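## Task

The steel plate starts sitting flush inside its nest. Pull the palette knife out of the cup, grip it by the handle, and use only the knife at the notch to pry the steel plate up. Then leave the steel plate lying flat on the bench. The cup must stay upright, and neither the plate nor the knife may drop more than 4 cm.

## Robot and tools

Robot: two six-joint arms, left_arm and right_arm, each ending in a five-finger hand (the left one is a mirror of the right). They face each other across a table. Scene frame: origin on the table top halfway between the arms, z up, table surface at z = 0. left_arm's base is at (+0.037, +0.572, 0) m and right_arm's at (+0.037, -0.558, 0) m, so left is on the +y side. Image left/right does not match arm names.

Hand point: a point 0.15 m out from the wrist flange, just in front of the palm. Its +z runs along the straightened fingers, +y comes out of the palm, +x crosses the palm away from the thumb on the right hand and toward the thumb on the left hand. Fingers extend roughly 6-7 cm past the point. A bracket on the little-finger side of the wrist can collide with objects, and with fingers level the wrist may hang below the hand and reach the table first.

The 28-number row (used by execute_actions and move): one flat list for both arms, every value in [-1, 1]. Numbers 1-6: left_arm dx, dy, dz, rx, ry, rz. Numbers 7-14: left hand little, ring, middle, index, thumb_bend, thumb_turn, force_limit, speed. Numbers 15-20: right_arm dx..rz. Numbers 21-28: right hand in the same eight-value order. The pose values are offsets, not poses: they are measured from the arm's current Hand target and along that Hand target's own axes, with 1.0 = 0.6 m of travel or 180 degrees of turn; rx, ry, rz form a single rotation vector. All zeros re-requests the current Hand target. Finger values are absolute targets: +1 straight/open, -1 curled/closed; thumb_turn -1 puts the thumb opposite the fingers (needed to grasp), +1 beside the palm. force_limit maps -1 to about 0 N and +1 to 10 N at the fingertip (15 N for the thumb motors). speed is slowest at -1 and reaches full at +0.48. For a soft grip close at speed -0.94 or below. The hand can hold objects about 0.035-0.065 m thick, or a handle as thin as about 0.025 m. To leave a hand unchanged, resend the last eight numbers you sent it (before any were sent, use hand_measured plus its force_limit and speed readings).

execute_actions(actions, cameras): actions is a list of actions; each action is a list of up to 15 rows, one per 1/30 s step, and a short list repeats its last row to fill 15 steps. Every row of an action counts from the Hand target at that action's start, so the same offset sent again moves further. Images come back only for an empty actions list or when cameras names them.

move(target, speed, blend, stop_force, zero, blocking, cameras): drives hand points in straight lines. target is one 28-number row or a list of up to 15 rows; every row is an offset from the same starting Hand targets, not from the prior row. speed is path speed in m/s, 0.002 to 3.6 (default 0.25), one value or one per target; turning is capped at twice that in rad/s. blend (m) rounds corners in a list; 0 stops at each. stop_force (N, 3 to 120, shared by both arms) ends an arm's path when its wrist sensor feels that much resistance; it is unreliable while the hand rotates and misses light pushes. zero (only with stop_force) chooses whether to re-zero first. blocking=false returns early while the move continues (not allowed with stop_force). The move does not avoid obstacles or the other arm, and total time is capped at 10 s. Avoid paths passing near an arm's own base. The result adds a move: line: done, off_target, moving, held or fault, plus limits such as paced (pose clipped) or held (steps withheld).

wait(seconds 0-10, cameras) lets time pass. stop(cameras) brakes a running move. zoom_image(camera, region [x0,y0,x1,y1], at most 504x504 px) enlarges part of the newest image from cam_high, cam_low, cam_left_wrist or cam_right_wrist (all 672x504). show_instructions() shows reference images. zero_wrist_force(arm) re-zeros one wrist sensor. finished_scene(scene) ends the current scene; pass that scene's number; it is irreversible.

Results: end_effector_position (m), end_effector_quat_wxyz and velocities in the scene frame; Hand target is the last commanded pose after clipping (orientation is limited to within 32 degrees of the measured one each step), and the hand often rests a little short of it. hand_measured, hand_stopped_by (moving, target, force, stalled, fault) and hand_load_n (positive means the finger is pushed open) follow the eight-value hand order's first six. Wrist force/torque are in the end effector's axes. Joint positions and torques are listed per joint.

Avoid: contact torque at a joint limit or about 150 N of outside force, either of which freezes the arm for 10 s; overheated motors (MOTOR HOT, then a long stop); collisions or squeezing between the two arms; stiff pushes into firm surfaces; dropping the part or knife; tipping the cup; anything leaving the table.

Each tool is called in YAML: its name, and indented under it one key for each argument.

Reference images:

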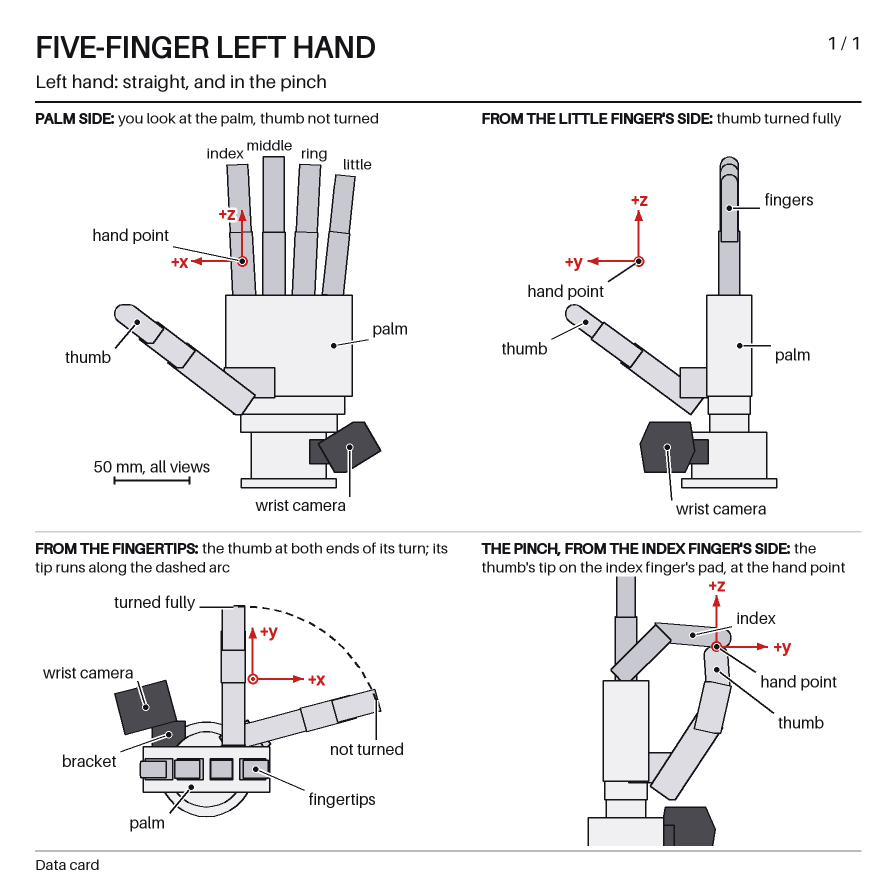

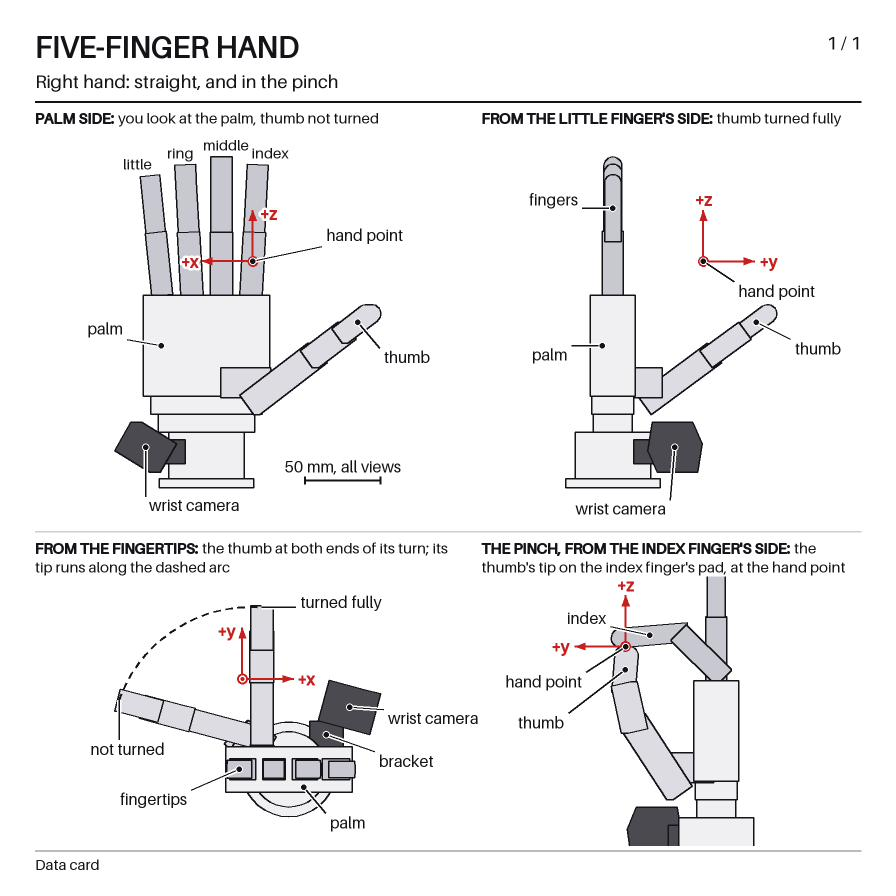

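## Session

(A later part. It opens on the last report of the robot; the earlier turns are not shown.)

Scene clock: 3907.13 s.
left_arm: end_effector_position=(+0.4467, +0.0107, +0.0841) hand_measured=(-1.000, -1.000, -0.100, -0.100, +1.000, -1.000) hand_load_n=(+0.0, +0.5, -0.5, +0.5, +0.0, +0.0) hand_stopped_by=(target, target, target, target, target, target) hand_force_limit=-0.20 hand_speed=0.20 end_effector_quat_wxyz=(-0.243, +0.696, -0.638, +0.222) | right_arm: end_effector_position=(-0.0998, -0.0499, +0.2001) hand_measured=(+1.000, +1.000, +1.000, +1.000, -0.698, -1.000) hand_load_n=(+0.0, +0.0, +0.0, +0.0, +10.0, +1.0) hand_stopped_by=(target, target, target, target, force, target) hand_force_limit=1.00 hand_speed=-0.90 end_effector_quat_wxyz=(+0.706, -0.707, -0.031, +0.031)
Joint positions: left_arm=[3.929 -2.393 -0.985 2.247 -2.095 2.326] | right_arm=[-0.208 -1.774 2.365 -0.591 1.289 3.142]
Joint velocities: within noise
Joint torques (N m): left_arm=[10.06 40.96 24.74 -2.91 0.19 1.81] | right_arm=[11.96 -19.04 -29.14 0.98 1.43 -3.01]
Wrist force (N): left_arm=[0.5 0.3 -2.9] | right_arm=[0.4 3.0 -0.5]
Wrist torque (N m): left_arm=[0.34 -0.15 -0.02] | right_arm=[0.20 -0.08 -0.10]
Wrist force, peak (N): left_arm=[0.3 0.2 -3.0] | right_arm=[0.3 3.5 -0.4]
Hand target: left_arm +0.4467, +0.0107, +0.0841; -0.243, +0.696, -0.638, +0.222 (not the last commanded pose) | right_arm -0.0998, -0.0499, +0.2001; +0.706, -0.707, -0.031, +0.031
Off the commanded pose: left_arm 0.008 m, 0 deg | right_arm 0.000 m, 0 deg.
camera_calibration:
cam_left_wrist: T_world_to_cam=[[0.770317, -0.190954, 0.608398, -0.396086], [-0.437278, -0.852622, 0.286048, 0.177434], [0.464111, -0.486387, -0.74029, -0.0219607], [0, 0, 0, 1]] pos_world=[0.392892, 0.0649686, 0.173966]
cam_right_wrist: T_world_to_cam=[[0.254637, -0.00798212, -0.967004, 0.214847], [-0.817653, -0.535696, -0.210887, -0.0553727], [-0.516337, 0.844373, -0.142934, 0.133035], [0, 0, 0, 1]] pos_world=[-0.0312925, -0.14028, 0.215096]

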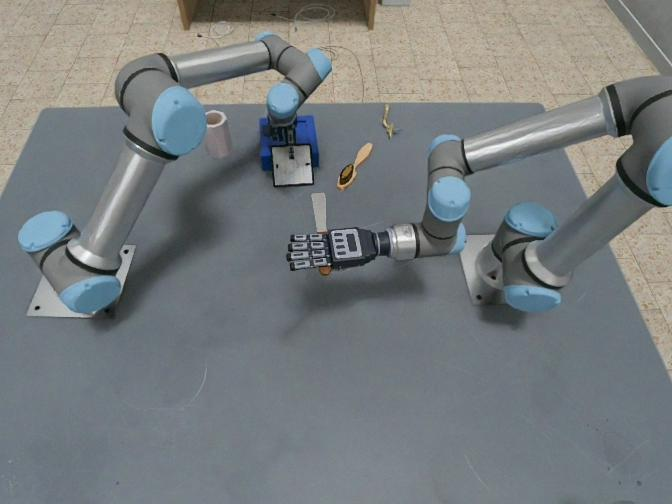

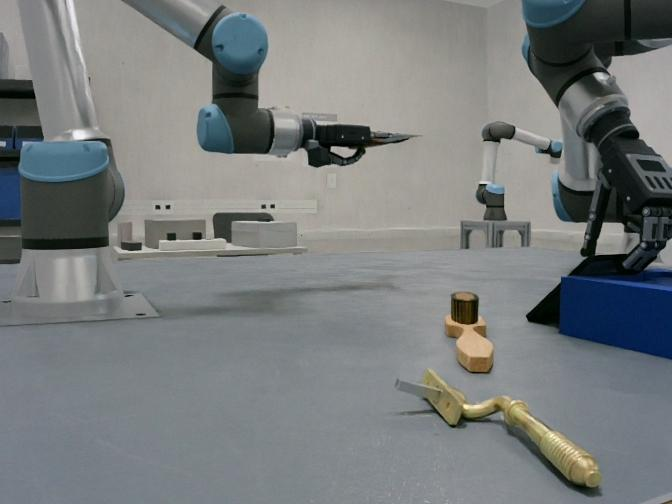

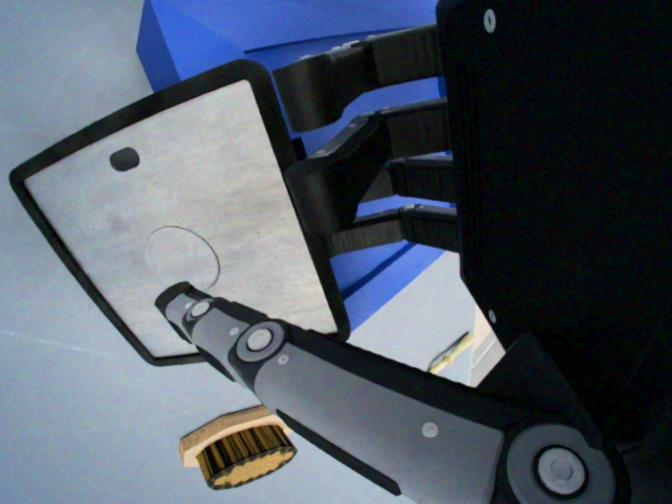

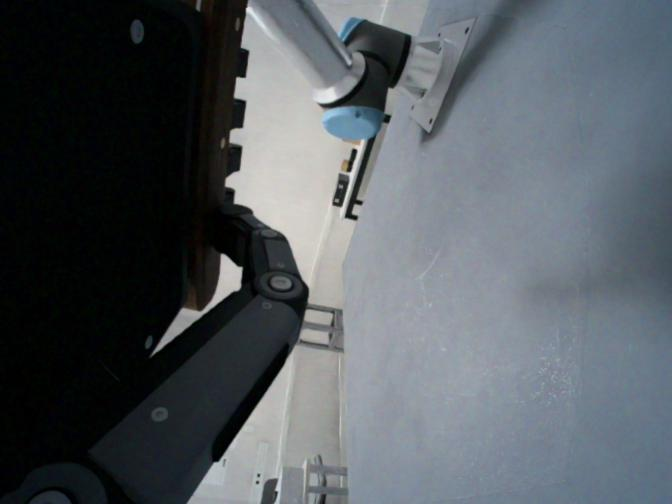

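move:
  target: [0,-0.01,-0.0055,0,0,0,-1,-1,-0.1,-0.1,1,-1,-0.2,0.2,0,0,0,0,0,0,1,1,1,1,-1.0,-1,1.0,-0.9]
  speed: 0.05

move:
  target: [0,0.03,0,0,0,0,-1,-1,-0.1,-0.1,1,-1,-0.2,0.2,0,0,0,0,0,0,1,1,1,1,-1.0,-1,1.0,-0.9]
  speed: 0.015
  stop_force: 3
  cameras: ["cam_low","cam_left_wrist"]

zoom_image:
  camera: "cam_low"
  region: [532, 180, 672, 300]

Scene clock: 3994.60 s.
left_arm: end_effector_position=(+0.4493, +0.0110, +0.0903) hand_measured=(-1.000, -1.000, -0.100, -0.100, +1.000, -1.000) hand_load_n=(+0.0, +0.0, +0.0, +0.5, +0.0, +0.0) hand_stopped_by=(target, target, target, target, target, target) hand_force_limit=-0.20 hand_speed=0.20 end_effector_quat_wxyz=(-0.243, +0.696, -0.638, +0.222) | right_arm: end_effector_position=(-0.0998, -0.0499, +0.2001) hand_measured=(+1.000, +1.000, +1.000, +1.000, -0.698, -1.000) hand_load_n=(+0.0, +0.0, +0.0, +0.0, +10.0, +1.0) hand_stopped_by=(target, target, target, target, force, target) hand_force_limit=1.00 hand_speed=-0.90 end_effector_quat_wxyz=(+0.706, -0.707, -0.031, +0.031)
Joint positions: left_arm=[3.933 -2.392 -0.97 2.233 -2.094 2.33] | right_arm=[-0.208 -1.774 2.365 -0.591 1.289 3.142]
Joint torques (N m): left_arm=[10.51 69.43 27.5 -2.64 1.53 1.53] | right_arm=[12.22 -17.79 -28.22 0.9 1.27 -3.02]
Wrist force (N): left_arm=[0.8 1.5 -1.7] | right_arm=[0.4 3.0 -0.2]
Wrist torque (N m): left_arm=[0.33 -0.13 -0.09] | right_arm=[0.19 -0.09 -0.10]
Wrist force, peak (N): left_arm=[0.2 0.0 -3.2] | right_arm=[0.3 3.4 -0.4]
Hand target: left_arm +0.4493, +0.0110, +0.0904; -0.243, +0.696, -0.638, +0.222 | right_arm -0.0998, -0.0499, +0.2001; +0.706, -0.707, -0.031, +0.031
Off the commanded pose: left_arm 0.000 m, 0 deg | right_arm 0.000 m, 0 deg.
move: done

Scene clock: 3996.43 s.
left_arm: end_effector_position=(+0.4419, +0.0103, +0.0845) hand_measured=(-1.000, -1.000, -0.100, -0.100, +1.000, -1.000) hand_load_n=(+0.5, +0.0, +0.0, +0.5, +0.0, +0.0) hand_stopped_by=(target, target, target, target, target, target) hand_force_limit=-0.20 hand_speed=0.20 end_effector_quat_wxyz=(-0.243, +0.696, -0.638, +0.222) | right_arm: end_effector_position=(-0.0998, -0.0499, +0.2001) hand_measured=(+1.000, +1.000, +1.000, +1.000, -0.698, -1.000) hand_load_n=(+0.0, +0.0, +0.0, +0.0, +10.0, +1.5) hand_stopped_by=(target, target, target, target, force, target) hand_force_limit=1.00 hand_speed=-0.90 end_effector_quat_wxyz=(+0.706, -0.707, -0.031, +0.031)
Joint positions: left_arm=[3.923 -2.388 -0.994 2.248 -2.098 2.319] | right_arm=[-0.208 -1.774 2.365 -0.591 1.289 3.142]
Joint torques (N m): left_arm=[11.32 42.52 26.92 -2.76 1.7 1.78] | right_arm=[12.48 -18.3 -29.25 1.12 1.27 -3.12]
Wrist force (N): left_arm=[0.6 1.8 -1.7] | right_arm=[0.4 3.1 -0.2]
Wrist torque (N m): left_arm=[0.36 -0.10 -0.03] | right_arm=[0.20 -0.08 -0.10]
Wrist force, peak (N): left_arm=[0.9 -9.1 -4.5] | right_arm=[0.4 3.4 -0.5]
Hand target: left_arm +0.4419, +0.0103, +0.0845; -0.243, +0.696, -0.638, +0.222 (not the last commanded pose) | right_arm -0.0998, -0.0499, +0.2001; +0.706, -0.707, -0.031, +0.031
Off the commanded pose: left_arm 0.008 m, 0 deg | right_arm 0.000 m, 0 deg.
move: contact (left_arm)
camera_calibration:
cam_left_wrist: T_world_to_cam=[[0.770291, -0.191008, 0.608414, -0.392656], [-0.437326, -0.85261, 0.286011, 0.174848], [0.46411, -0.486387, -0.74029, -0.0197537], [0, 0, 0, 1]] pos_world=[0.388092, 0.0644686, 0.174266]
Images, in order (width x height): cam_low 672x504, cam_left_wrist 672x504.

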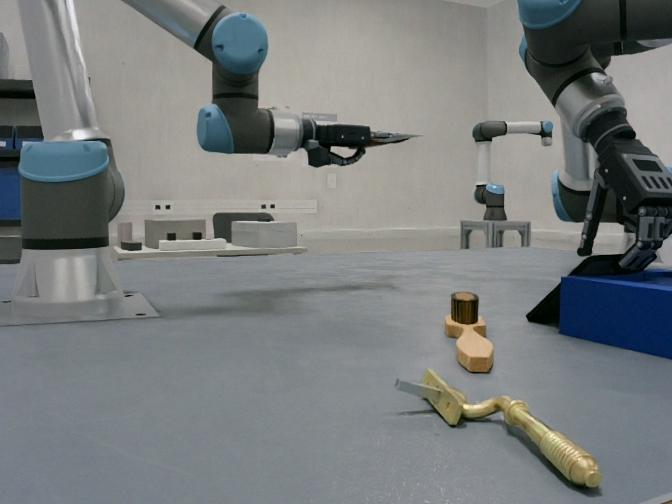

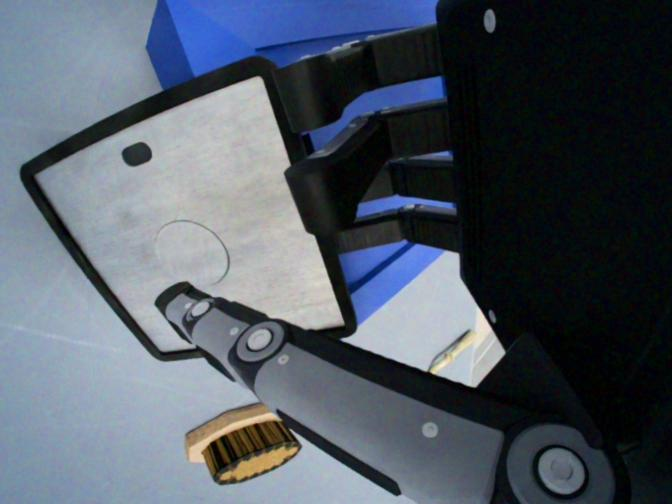

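Scaled by 3.600 from the camera's 672x504 image, which has a finer 960x720 frame.

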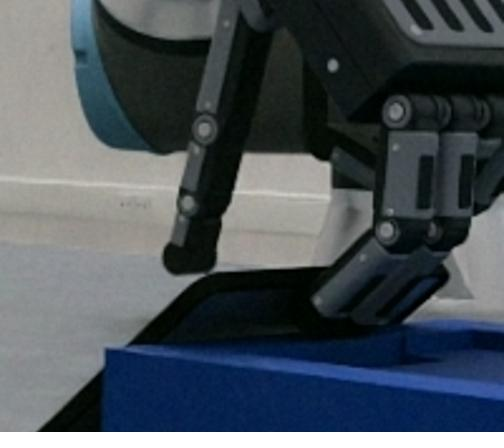

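zoom_image:
  camera: "cam_left_wrist"
  region: [240, 10, 480, 280]

zoom_image:
  camera: "cam_low"
  region: [580, 200, 672, 290]

Scaled by 1.867 from the camera's 672x504 image, which has a finer 960x720 frame.

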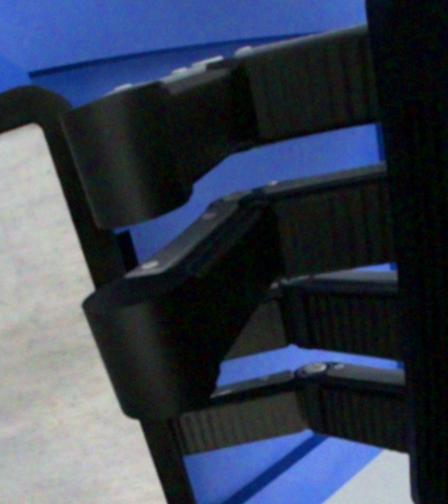

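Scaled by 5.478 from the camera's 672x504 image, which has a finer 960x720 frame.

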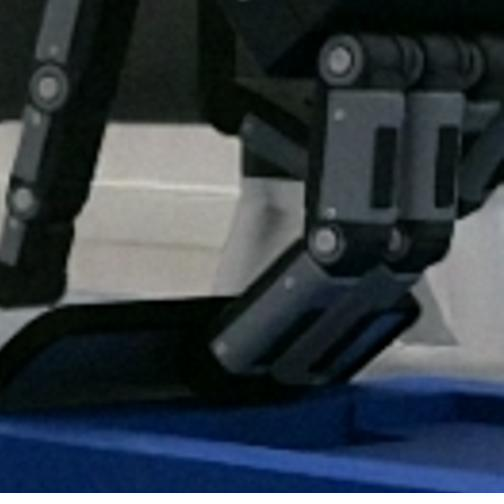

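move:
  target:
    - [0,-0.001,-0.0013,0,0,0,-1,-1,-0.1,-0.1,1,-1,-0.2,0.2,0,0,0,0,0,0,1,1,1,1,-1.0,-1,1.0,-0.9]
    - [0,0.0107,-0.0106,0,0,0,-1,-1,-0.1,-0.1,1,-1,-0.2,0.2,0,0,0,0,0,0,1,1,1,1,-1.0,-1,1.0,-0.9]
  speed: 0.015
  stop_force: 4
  cameras: ["cam_low","cam_left_wrist"]

zoom_image:
  camera: "cam_low"
  region: [560, 190, 672, 290]

zoom_image:
  camera: "cam_left_wrist"
  region: [240, 10, 480, 280]

Scene clock: 4080.03 s.
left_arm: end_effector_position=(+0.4329, +0.0095, +0.0855) hand_measured=(-1.000, -1.000, -0.100, -0.100, +1.000, -1.000) hand_load_n=(+0.0, +0.0, +0.5, +0.5, +0.0, +0.0) hand_stopped_by=(target, target, target, target, target, target) hand_force_limit=-0.20 hand_speed=0.20 end_effector_quat_wxyz=(-0.243, +0.696, -0.638, +0.222) | right_arm: end_effector_position=(-0.0998, -0.0499, +0.2001) hand_measured=(+1.000, +1.000, +1.000, +1.000, -0.698, -1.000) hand_load_n=(+0.0, +0.0, +0.0, +0.0, +10.5, +1.5) hand_stopped_by=(target, target, target, target, force, target) hand_force_limit=1.00 hand_speed=-0.90 end_effector_quat_wxyz=(+0.706, -0.707, -0.031, +0.031)
Joint positions: left_arm=[3.911 -2.379 -1.01 2.248 -2.103 2.307] | right_arm=[-0.208 -1.774 2.365 -0.591 1.289 3.142]
Joint torques (N m): left_arm=[-8.94 68.53 11.83 -0.01 -2.96 -2.1] | right_arm=[12.54 -16.6 -28.71 0.92 1.28 -3.18]
Wrist force (N): left_arm=[0.2 1.4 -0.6] | right_arm=[0.2 3.0 -0.3]
Wrist torque (N m): left_arm=[0.36 -0.02 -0.03] | right_arm=[0.19 -0.06 -0.12]
Wrist force, peak (N): left_arm=[0.6 1.8 -2.0] | right_arm=[0.4 3.4 -0.3]
Hand target: left_arm +0.4329, +0.0095, +0.0855; -0.243, +0.696, -0.638, +0.222 | right_arm -0.0998, -0.0499, +0.2001; +0.706, -0.707, -0.031, +0.031
Off the commanded pose: left_arm 0.000 m, 0 deg | right_arm 0.000 m, 0 deg.
move: done
camera_calibration:
cam_left_wrist: T_world_to_cam=[[0.770291, -0.191008, 0.608414, -0.386484], [-0.437326, -0.85261, 0.286011, 0.169943], [0.46411, -0.486387, -0.74029, -0.0152255], [0, 0, 0, 1]] pos_world=[0.379092, 0.0636686, 0.175266]
Images, in order (width x height): cam_low 672x504, cam_left_wrist 672x504.

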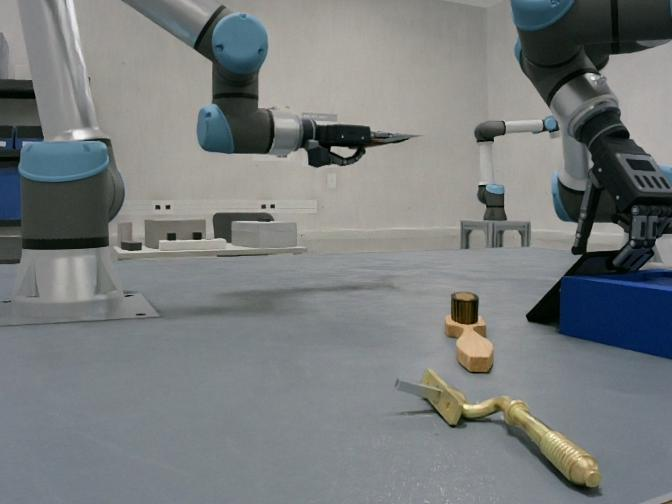

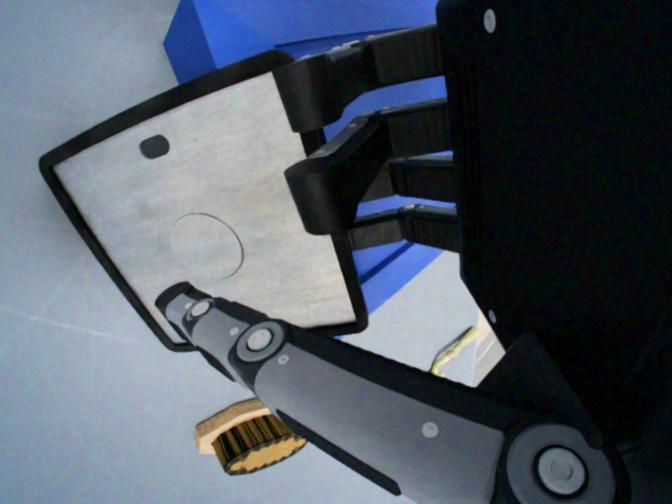

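Scaled by 4.500 from the camera's 672x504 image, which has a finer 960x720 frame.

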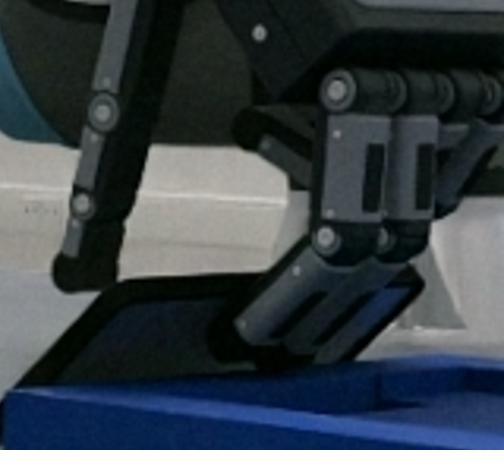

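Scaled by 1.867 from the camera's 672x504 image, which has a finer 960x720 frame.

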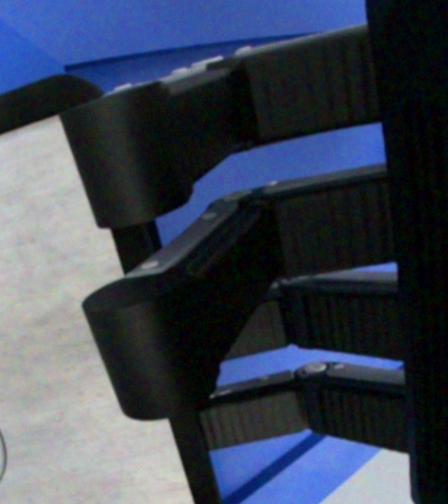

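move:
  target: [0,0,-0.0133,0,0,0,-1,-1,-0.1,-0.1,1,-1,-0.2,0.2,0,0,0,0,0,0,1,1,1,1,-1.0,-1,1.0,-0.9]
  speed: 0.015
  stop_force: 10
  cameras: ["cam_low","cam_left_wrist"]

zoom_image:
  camera: "cam_low"
  region: [560, 190, 672, 290]

zoom_image:
  camera: "cam_left_wrist"
  region: [240, 10, 480, 280]

Scene clock: 4096.50 s.
left_arm: end_effector_position=(+0.4280, +0.0091, +0.0917) hand_measured=(-1.000, -1.000, -0.100, -0.100, +1.000, -1.000) hand_load_n=(+0.0, +0.0, +0.5, +0.0, +0.0, +0.0) hand_stopped_by=(target, target, target, target, target, target) hand_force_limit=-0.20 hand_speed=0.20 end_effector_quat_wxyz=(-0.243, +0.696, -0.638, +0.222) | right_arm: end_effector_position=(-0.0998, -0.0499, +0.2001) hand_measured=(+1.000, +1.000, +1.000, +1.000, -0.698, -1.000) hand_load_n=(+0.0, +0.0, +0.0, +0.0, +10.0, +1.5) hand_stopped_by=(target, target, target, target, force, target) hand_force_limit=1.00 hand_speed=-0.90 end_effector_quat_wxyz=(+0.706, -0.707, -0.031, +0.031)
Joint positions: left_arm=[3.904 -2.37 -1.01 2.235 -2.106 2.299] | right_arm=[-0.208 -1.774 2.365 -0.591 1.289 3.142]
Joint torques (N m): left_arm=[-8.38 70.03 13.52 -2.95 -3.01 -2.01] | right_arm=[11.98 -17.01 -28 0.89 1.34 -3]
Wrist force (N): left_arm=[0.5 2.0 -1.1] | right_arm=[0.6 3.1 -0.3]
Wrist torque (N m): left_arm=[0.33 -0.09 -0.02] | right_arm=[0.22 -0.11 -0.08]
Wrist force, peak (N): left_arm=[0.4 2.5 -1.0] | right_arm=[0.2 3.3 -0.4]
Hand target: left_arm +0.4280, +0.0091, +0.0917; -0.243, +0.696, -0.638, +0.222 | right_arm -0.0998, -0.0499, +0.2001; +0.706, -0.707, -0.031, +0.031
Off the commanded pose: left_arm 0.000 m, 0 deg | right_arm 0.000 m, 0 deg.
move: done
camera_calibration:
cam_left_wrist: T_world_to_cam=[[0.770291, -0.191008, 0.608414, -0.386619], [-0.437326, -0.85261, 0.286011, 0.165658], [0.46411, -0.486387, -0.74029, -0.00848213], [0, 0, 0, 1]] pos_world=[0.374192, 0.0632686, 0.181566]
Images, in order (width x height): cam_low 672x504, cam_left_wrist 672x504.

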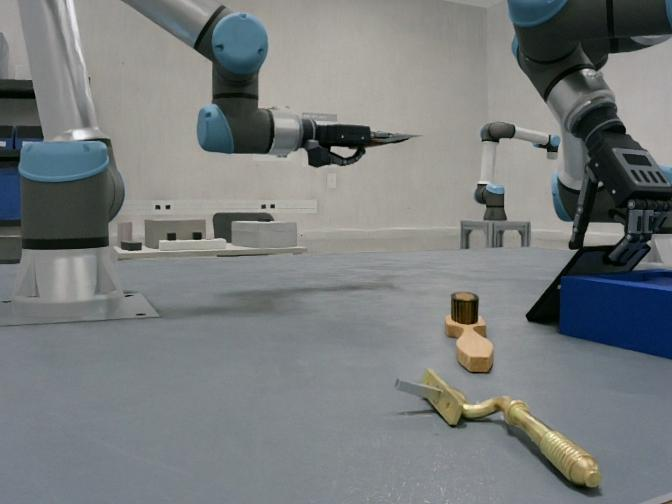

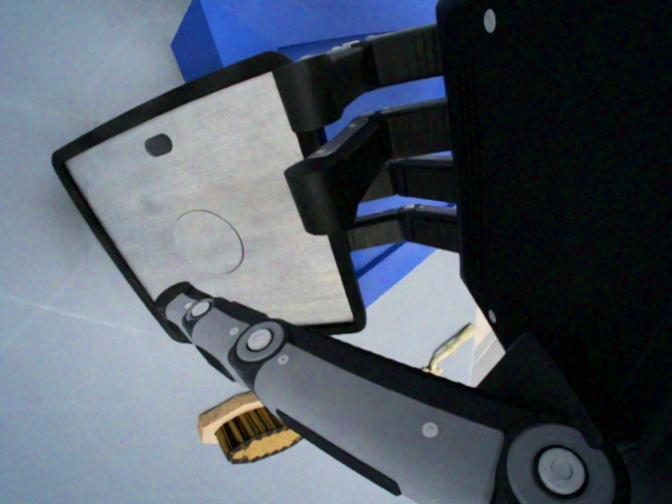

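Scaled by 4.500 from the camera's 672x504 image, which has a finer 960x720 frame.

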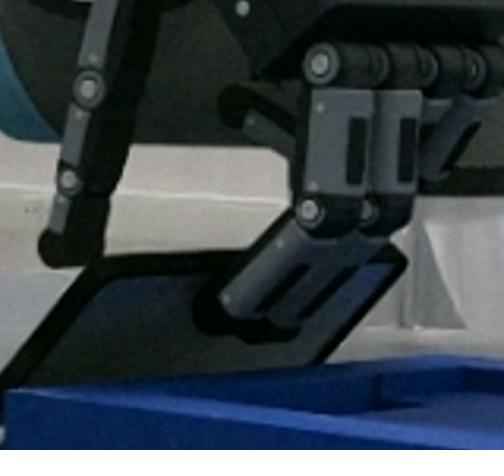

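Scaled by 1.867 from the camera's 672x504 image, which has a finer 960x720 frame.

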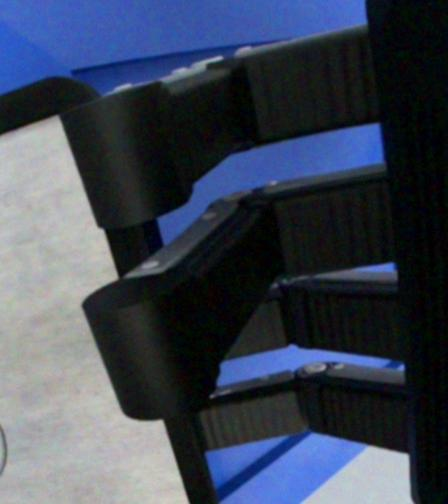

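move:
  target: [0,0,0,0,0,0,-1,-1,-0.2,-0.2,0.2,-1,-0.3,-0.6,0,0,0,0,0,0,1,1,1,1,-1.0,-1,1.0,-0.9]
  cameras: ["cam_low","cam_left_wrist"]

zoom_image:
  camera: "cam_low"
  region: [560, 190, 672, 290]

Scene clock: 4115.23 s.
left_arm: end_effector_position=(+0.4280, +0.0091, +0.0917) hand_measured=(-1.000, -1.000, -0.200, -0.200, +0.200, -1.000) hand_load_n=(+0.0, +0.0, +1.0, +0.0, +0.0, +0.0) hand_stopped_by=(target, target, target, target, target, target) hand_force_limit=-0.30 hand_speed=-0.60 end_effector_quat_wxyz=(-0.243, +0.696, -0.638, +0.222) | right_arm: end_effector_position=(-0.0998, -0.0499, +0.2001) hand_measured=(+1.000, +1.000, +1.000, +1.000, -0.698, -1.000) hand_load_n=(+0.0, +0.0, +0.0, +0.0, +10.0, +1.5) hand_stopped_by=(target, target, target, target, force, target) hand_force_limit=1.00 hand_speed=-0.90 end_effector_quat_wxyz=(+0.706, -0.707, -0.031, +0.031)
Joint positions: left_arm=[3.904 -2.37 -1.01 2.235 -2.106 2.299] | right_arm=[-0.208 -1.774 2.365 -0.591 1.289 3.142]
Joint torques (N m): left_arm=[-6.65 65.48 23.16 -2.97 -1.01 -2.04] | right_arm=[12.26 -14.44 -28.92 0.99 1.03 -3.1]
Wrist force (N): left_arm=[0.4 1.4 -1.1] | right_arm=[0.4 3.4 -0.3]
Wrist torque (N m): left_arm=[0.31 -0.08 -0.01] | right_arm=[0.24 -0.07 -0.10]
Wrist force, peak (N): left_arm=[0.8 2.1 -1.6] | right_arm=[0.3 3.4 -0.1]
Hand target: left_arm +0.4280, +0.0091, +0.0917; -0.243, +0.696, -0.638, +0.222 | right_arm -0.0998, -0.0499, +0.2001; +0.706, -0.707, -0.031, +0.031
Off the commanded pose: left_arm 0.000 m, 0 deg | right_arm 0.000 m, 0 deg.
move: done
camera_calibration:
cam_left_wrist: T_world_to_cam=[[0.770291, -0.191008, 0.608414, -0.386619], [-0.437326, -0.85261, 0.286011, 0.165658], [0.46411, -0.486387, -0.74029, -0.00848213], [0, 0, 0, 1]] pos_world=[0.374192, 0.0632686, 0.181566]
Images, in order (width x height): cam_low 672x504, cam_left_wrist 672x504.

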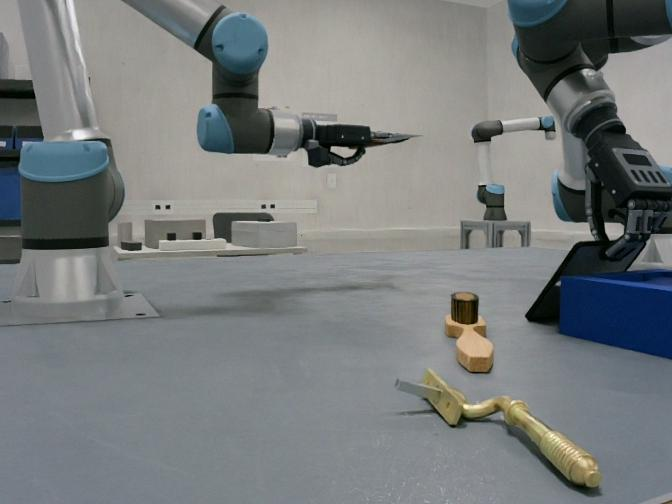

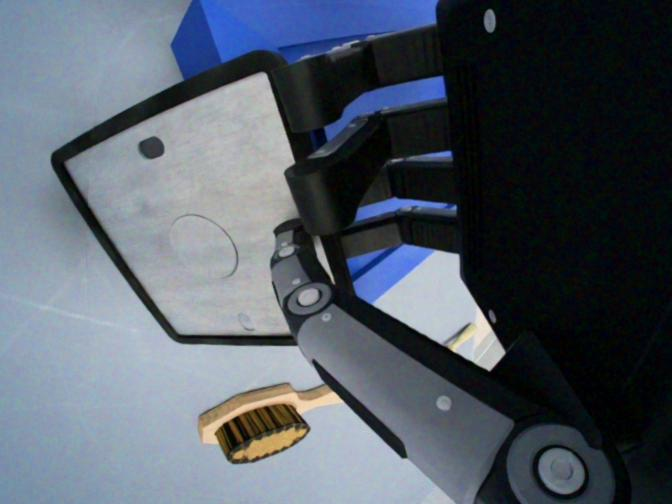

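Scaled by 4.500 from the camera's 672x504 image, which has a finer 960x720 frame.

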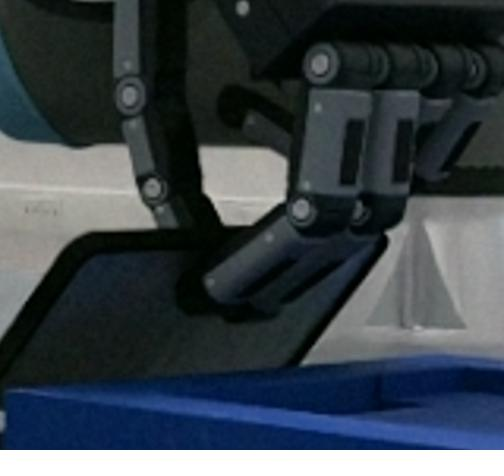

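move:
  target: [0,0,0,0,0,0,-1,-1,-0.2,-0.2,-0.3,-1,-0.3,-0.8,0,0,0,0,0,0,1,1,1,1,-1.0,-1,1.0,-0.9]
  cameras: ["cam_low","cam_left_wrist"]

zoom_image:
  camera: "cam_low"
  region: [560, 190, 672, 290]

zoom_image:
  camera: "cam_left_wrist"
  region: [240, 10, 480, 280]

Scene clock: 4123.50 s.
left_arm: end_effector_position=(+0.4280, +0.0091, +0.0917) hand_measured=(-1.000, -1.000, -0.200, -0.200, +0.128, -1.000) hand_load_n=(+0.0, +0.5, +3.0, +0.0, +5.0, +0.0) hand_stopped_by=(target, target, target, target, force, target) hand_force_limit=-0.30 hand_speed=-0.80 end_effector_quat_wxyz=(-0.243, +0.696, -0.638, +0.222) | right_arm: end_effector_position=(-0.0998, -0.0499, +0.2001) hand_measured=(+1.000, +1.000, +1.000, +1.000, -0.698, -1.000) hand_load_n=(+0.0, +0.0, +0.0, +0.0, +10.0, +1.0) hand_stopped_by=(target, target, target, target, force, target) hand_force_limit=1.00 hand_speed=-0.90 end_effector_quat_wxyz=(+0.706, -0.707, -0.031, +0.031)
Joint positions: left_arm=[3.904 -2.37 -1.01 2.235 -2.106 2.299] | right_arm=[-0.208 -1.774 2.365 -0.591 1.289 3.142]
Joint torques (N m): left_arm=[-1.71 56.81 26.38 -2.76 1.15 -1.66] | right_arm=[12.9 -13.98 -28.49 0.93 0.99 -3.06]
Wrist force (N): left_arm=[0.9 2.6 -0.8] | right_arm=[0.3 3.2 -0.1]
Wrist torque (N m): left_arm=[0.38 -0.14 0.00] | right_arm=[0.20 -0.07 -0.11]
Wrist force, peak (N): left_arm=[0.5 3.0 -0.7] | right_arm=[0.3 3.4 -0.2]
Hand target: left_arm +0.4280, +0.0091, +0.0917; -0.243, +0.696, -0.638, +0.222 | right_arm -0.0998, -0.0499, +0.2001; +0.706, -0.707, -0.031, +0.031
Off the commanded pose: left_arm 0.000 m, 0 deg | right_arm 0.000 m, 0 deg.
move: done
camera_calibration:
cam_left_wrist: T_world_to_cam=[[0.770291, -0.191008, 0.608414, -0.386619], [-0.437326, -0.85261, 0.286011, 0.165658], [0.46411, -0.486387, -0.74029, -0.00848213], [0, 0, 0, 1]] pos_world=[0.374192, 0.0632686, 0.181566]
Images, in order (width x height): cam_low 672x504, cam_left_wrist 672x504.

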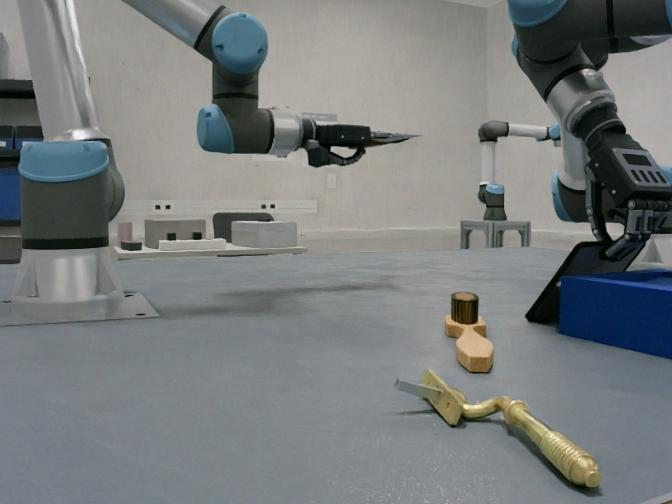

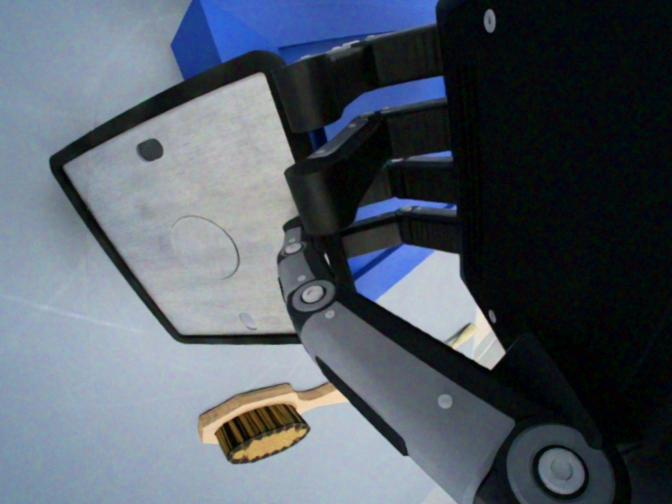

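Scaled by 4.500 from the camera's 672x504 image, which has a finer 960x720 frame.

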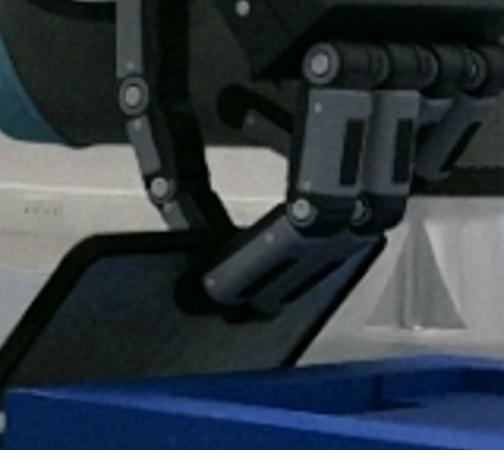

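Scaled by 1.867 from the camera's 672x504 image, which has a finer 960x720 frame.

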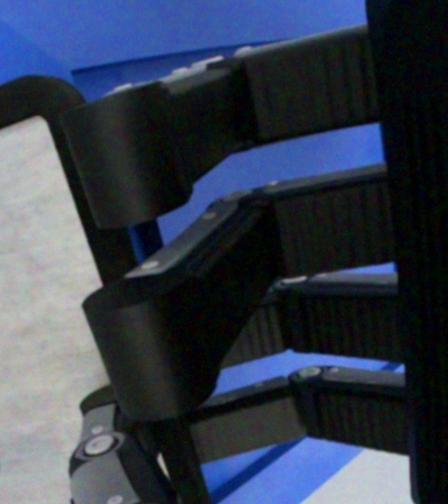

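move:
  target: [0,0.02608,-0.02074,0,0,0,-1,-1,-0.2,-0.3,-0.3,-1,-0.3,-0.8,0,0,0,0,0,0,1,1,1,1,-1.0,-1,1.0,-0.9]
  cameras: ["cam_low","cam_left_wrist"]
  speed: 0.03

zoom_image:
  camera: "cam_low"
  region: [512, 190, 672, 340]

Scene clock: 4163.20 s.
left_arm: end_effector_position=(+0.4082, +0.0073, +0.0917) hand_measured=(-1.000, -1.000, -0.200, -0.216, +0.128, -1.000) hand_load_n=(+0.0, +0.0, +3.0, +3.5, +5.0, +0.0) hand_stopped_by=(target, target, target, force, force, target) hand_force_limit=-0.30 hand_speed=-0.80 end_effector_quat_wxyz=(-0.243, +0.696, -0.638, +0.222) | right_arm: end_effector_position=(-0.0998, -0.0499, +0.2001) hand_measured=(+1.000, +1.000, +1.000, +1.000, -0.698, -1.000) hand_load_n=(+0.0, +0.0, +0.0, +0.0, +10.0, +1.0) hand_stopped_by=(target, target, target, target, force, target) hand_force_limit=1.00 hand_speed=-0.90 end_effector_quat_wxyz=(+0.706, -0.707, -0.031, +0.031)
Joint positions: left_arm=[3.876 -2.353 -1.044 2.237 -2.117 2.27] | right_arm=[-0.208 -1.774 2.365 -0.591 1.289 3.142]
Joint torques (N m): left_arm=[-8.03 67.13 11.04 -0.04 -2.92 -1.97] | right_arm=[12.59 -12.41 -29.37 1.12 1.14 -3.01]
Wrist force (N): left_arm=[0.7 2.2 -0.8] | right_arm=[0.5 2.9 -0.3]
Wrist torque (N m): left_arm=[0.40 -0.13 0.01] | right_arm=[0.19 -0.09 -0.10]
Wrist force, peak (N): left_arm=[0.3 3.1 -0.4] | right_arm=[0.4 3.4 -0.3]
Hand target: left_arm +0.4081, +0.0073, +0.0917; -0.243, +0.696, -0.638, +0.222 | right_arm -0.0998, -0.0499, +0.2001; +0.706, -0.707, -0.031, +0.031
Off the commanded pose: left_arm 0.000 m, 0 deg | right_arm 0.000 m, 0 deg.
move: done
camera_calibration:
cam_left_wrist: T_world_to_cam=[[0.770291, -0.191008, 0.608414, -0.371692], [-0.437326, -0.85261, 0.286011, 0.155549], [0.46411, -0.486387, -0.74029, -0.000119606], [0, 0, 0, 1]] pos_world=[0.354392, 0.0615686, 0.181566]
Images, in order (width x height): cam_low 672x504, cam_left_wrist 672x504.

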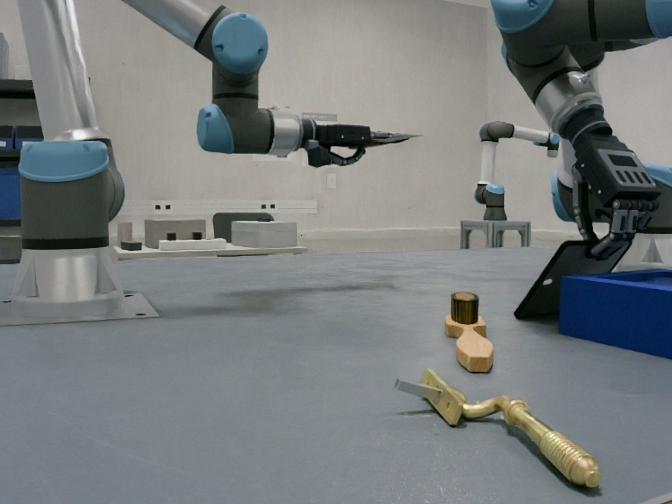

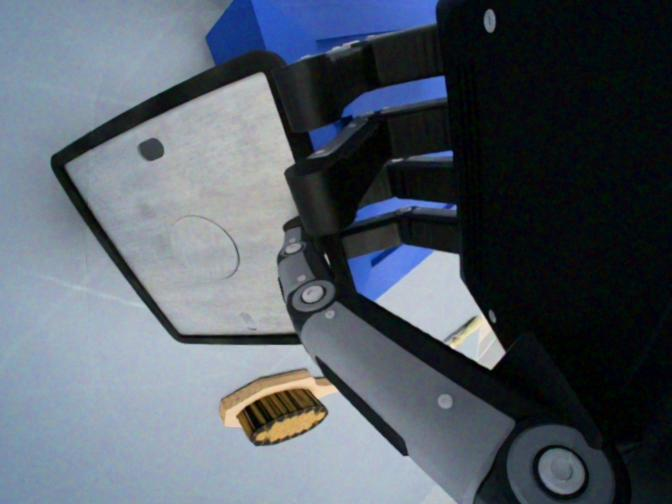

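Scaled by 3.150 from the camera's 672x504 image, which has a finer 960x720 frame.

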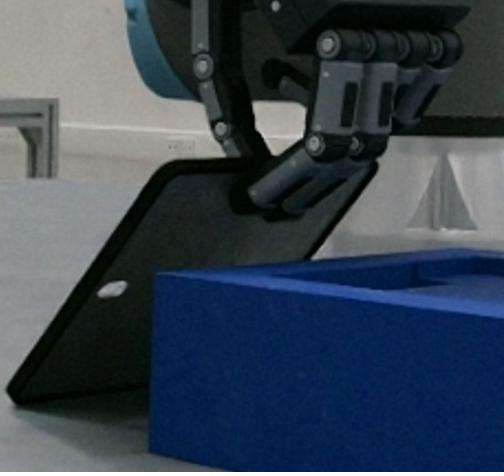

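move:
  target: [0,0.1108,-0.08815,0,0,0,-1,-1,-0.2,-0.3,-0.3,-1,-0.3,-0.8,0,0,0,0,0,0,1,1,1,1,-1.0,-1,1.0,-0.9]
  cameras: ["cam_high","cam_low","cam_left_wrist"]
  speed: 0.05

zoom_image:
  camera: "cam_low"
  region: [452, 190, 672, 340]

Scene clock: 4171.50 s.
left_arm: end_effector_position=(+0.3235, -0.0001, +0.0918) hand_measured=(-1.000, -1.000, -0.200, -0.216, +0.128, -1.000) hand_load_n=(+0.0, +0.0, +3.0, +3.5, +5.0, +0.0) hand_stopped_by=(target, target, target, force, force, target) hand_force_limit=-0.30 hand_speed=-0.80 end_effector_quat_wxyz=(-0.243, +0.696, -0.638, +0.222) | right_arm: end_effector_position=(-0.0998, -0.0499, +0.2001) hand_measured=(+1.000, +1.000, +1.000, +1.000, -0.698, -1.000) hand_load_n=(+0.0, +0.0, -0.5, +0.0, +10.0, +1.5) hand_stopped_by=(target, target, target, target, force, target) hand_force_limit=1.00 hand_speed=-0.90 end_effector_quat_wxyz=(+0.706, -0.707, -0.031, +0.031)
Joint positions: left_arm=[3.748 -2.301 -1.154 2.219 -2.164 2.128] | right_arm=[-0.208 -1.774 2.365 -0.591 1.289 3.142]
Joint torques (N m): left_arm=[-9.01 67.33 12.14 -3.19 -3.11 -1.88] | right_arm=[12.18 -11.7 -28.05 1.01 1.04 -2.93]
Wrist force (N): left_arm=[-0.3 2.3 -0.3] | right_arm=[0.2 3.0 -0.3]
Wrist torque (N m): left_arm=[0.42 0.07 -0.08] | right_arm=[0.20 -0.05 -0.11]
Wrist force, peak (N): left_arm=[0.3 2.9 -0.5] | right_arm=[0.4 3.5 -0.4]
Hand target: left_arm +0.3235, -0.0002, +0.0918; -0.243, +0.696, -0.638, +0.222 | right_arm -0.0998, -0.0499, +0.2001; +0.706, -0.707, -0.031, +0.031
Off the commanded pose: left_arm 0.000 m, 0 deg | right_arm 0.000 m, 0 deg.
move: done
camera_calibration:
cam_left_wrist: T_world_to_cam=[[0.770291, -0.191008, 0.608414, -0.307942], [-0.437326, -0.85261, 0.286011, 0.112085], [0.46411, -0.486387, -0.74029, 0.0356167], [0, 0, 0, 1]] pos_world=[0.269692, 0.0540686, 0.181666]
Images, in order (width x height): cam_high 672x504, cam_low 672x504, cam_left_wrist 672x504.

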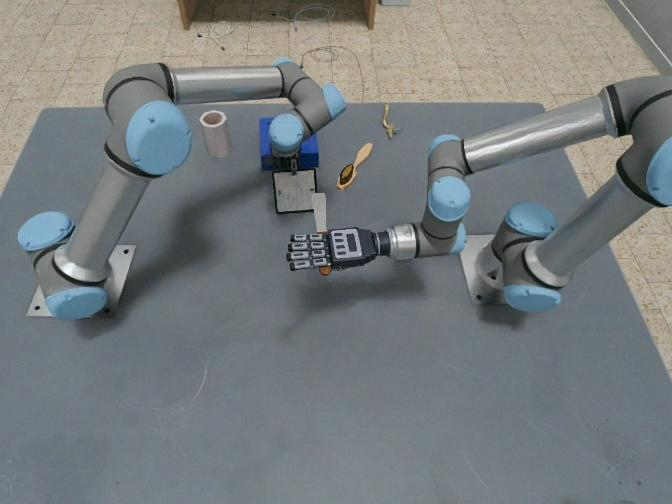

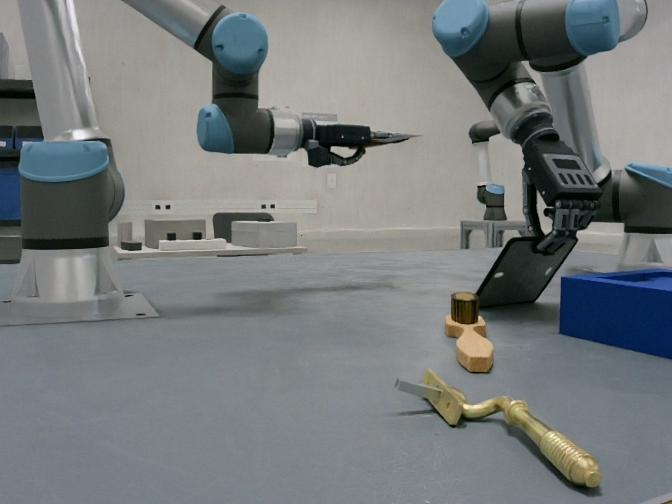

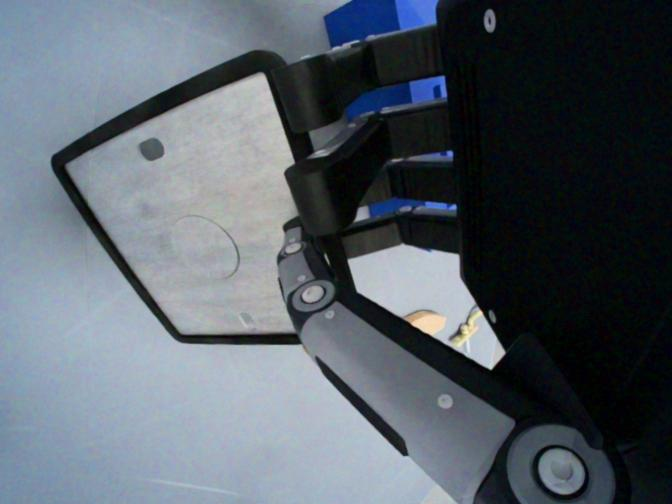

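Scaled by 2.291 from the camera's 672x504 image, which has a finer 960x720 frame.

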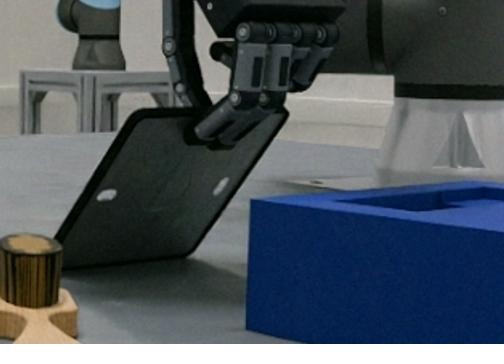

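move:
  target:
    - [0,-0.0042,0.0304,-0.0514,0,0,-1,-1,-0.2,-0.3,-0.3,-1,-0.3,-0.8,0,0,0,0,0,0,1,1,1,1,-1.0,-1,1.0,-0.9]
    - [0,-0.0033,0.0609,-0.1028,0,0,-1,-1,-0.2,-0.3,-0.3,-1,-0.3,-0.8,0,0,0,0,0,0,1,1,1,1,-1.0,-1,1.0,-0.9]
  cameras: ["cam_low","cam_left_wrist"]
  speed: 0.03
  blend: [0.01,0]

zoom_image:
  camera: "cam_low"
  region: [452, 190, 672, 340]

Scene clock: 4236.27 s.
left_arm: end_effector_position=(+0.3476, +0.0020, +0.0645) hand_measured=(-1.000, -1.000, -0.200, -0.216, +0.128, -1.000) hand_load_n=(+0.0, +0.0, +3.5, +3.5, +5.5, +0.0) hand_stopped_by=(target, target, target, force, force, target) hand_force_limit=-0.30 hand_speed=-0.80 end_effector_quat_wxyz=(-0.128, +0.726, -0.665, +0.117) | right_arm: end_effector_position=(-0.0998, -0.0499, +0.2001) hand_measured=(+1.000, +1.000, +1.000, +1.000, -0.698, -1.000) hand_load_n=(+0.0, +0.0, +0.0, +0.0, +10.0, +1.5) hand_stopped_by=(target, target, target, target, force, target) hand_force_limit=1.00 hand_speed=-0.90 end_effector_quat_wxyz=(+0.706, -0.707, -0.031, +0.031)
Joint positions: left_arm=[3.903 -2.405 -1.014 2.052 -1.855 2.209] | right_arm=[-0.208 -1.774 2.365 -0.591 1.289 3.142]
Joint torques (N m): left_arm=[11.76 42.14 27.54 -3.53 2.31 1.61] | right_arm=[11.94 -10.06 -28.76 0.94 0.96 -2.98]
Wrist force (N): left_arm=[0.7 2.0 -0.3] | right_arm=[0.5 3.2 -0.2]
Wrist torque (N m): left_arm=[0.39 -0.07 -0.12] | right_arm=[0.22 -0.09 -0.09]
Wrist force, peak (N): left_arm=[0.0 3.4 -0.5] | right_arm=[0.3 3.4 -0.4]
Hand target: left_arm +0.3476, +0.0020, +0.0644; -0.128, +0.726, -0.665, +0.117 | right_arm -0.0998, -0.0499, +0.2001; +0.706, -0.707, -0.031, +0.031
Off the commanded pose: left_arm 0.000 m, 0 deg | right_arm 0.000 m, 0 deg.
move: done
camera_calibration:
cam_left_wrist: T_world_to_cam=[[0.923941, -0.177295, 0.338969, -0.345517], [-0.320552, -0.842406, 0.433127, 0.0821566], [0.208758, -0.508841, -0.835166, 0.100131], [0, 0, 0, 1]] pos_world=[0.32467, 0.0589016, 0.165161]
Images, in order (width x height): cam_low 672x504, cam_left_wrist 672x504.

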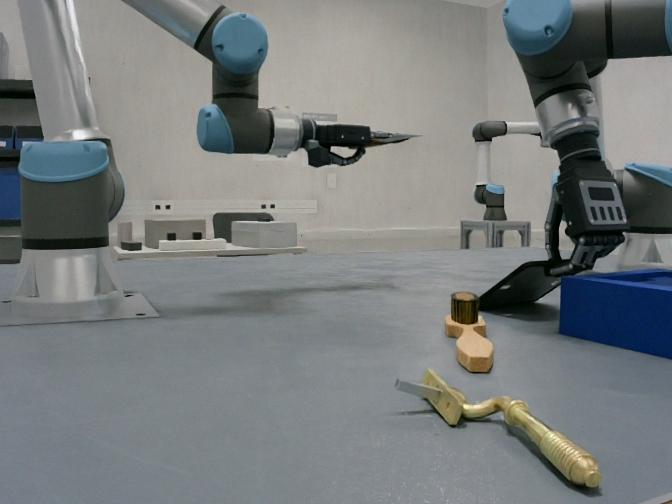

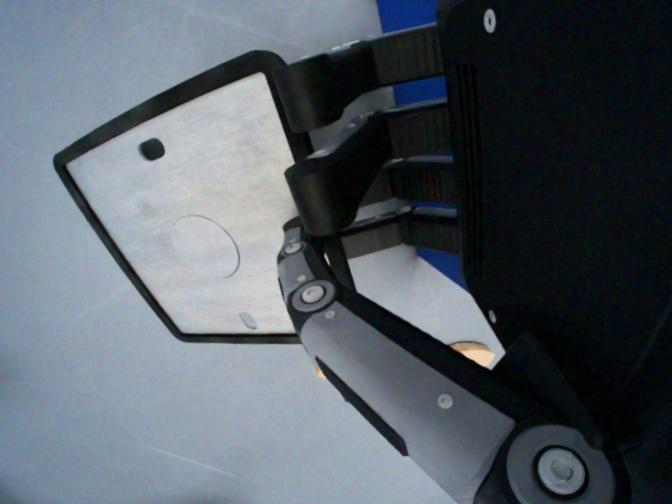

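Scaled by 2.291 from the camera's 672x504 image, which has a finer 960x720 frame.

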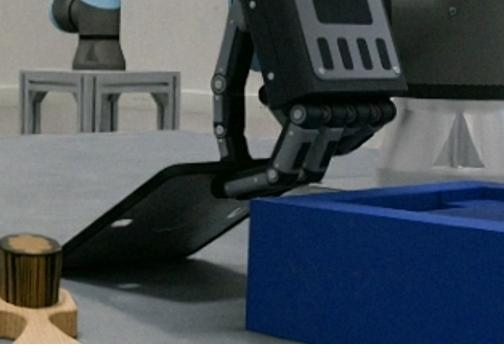

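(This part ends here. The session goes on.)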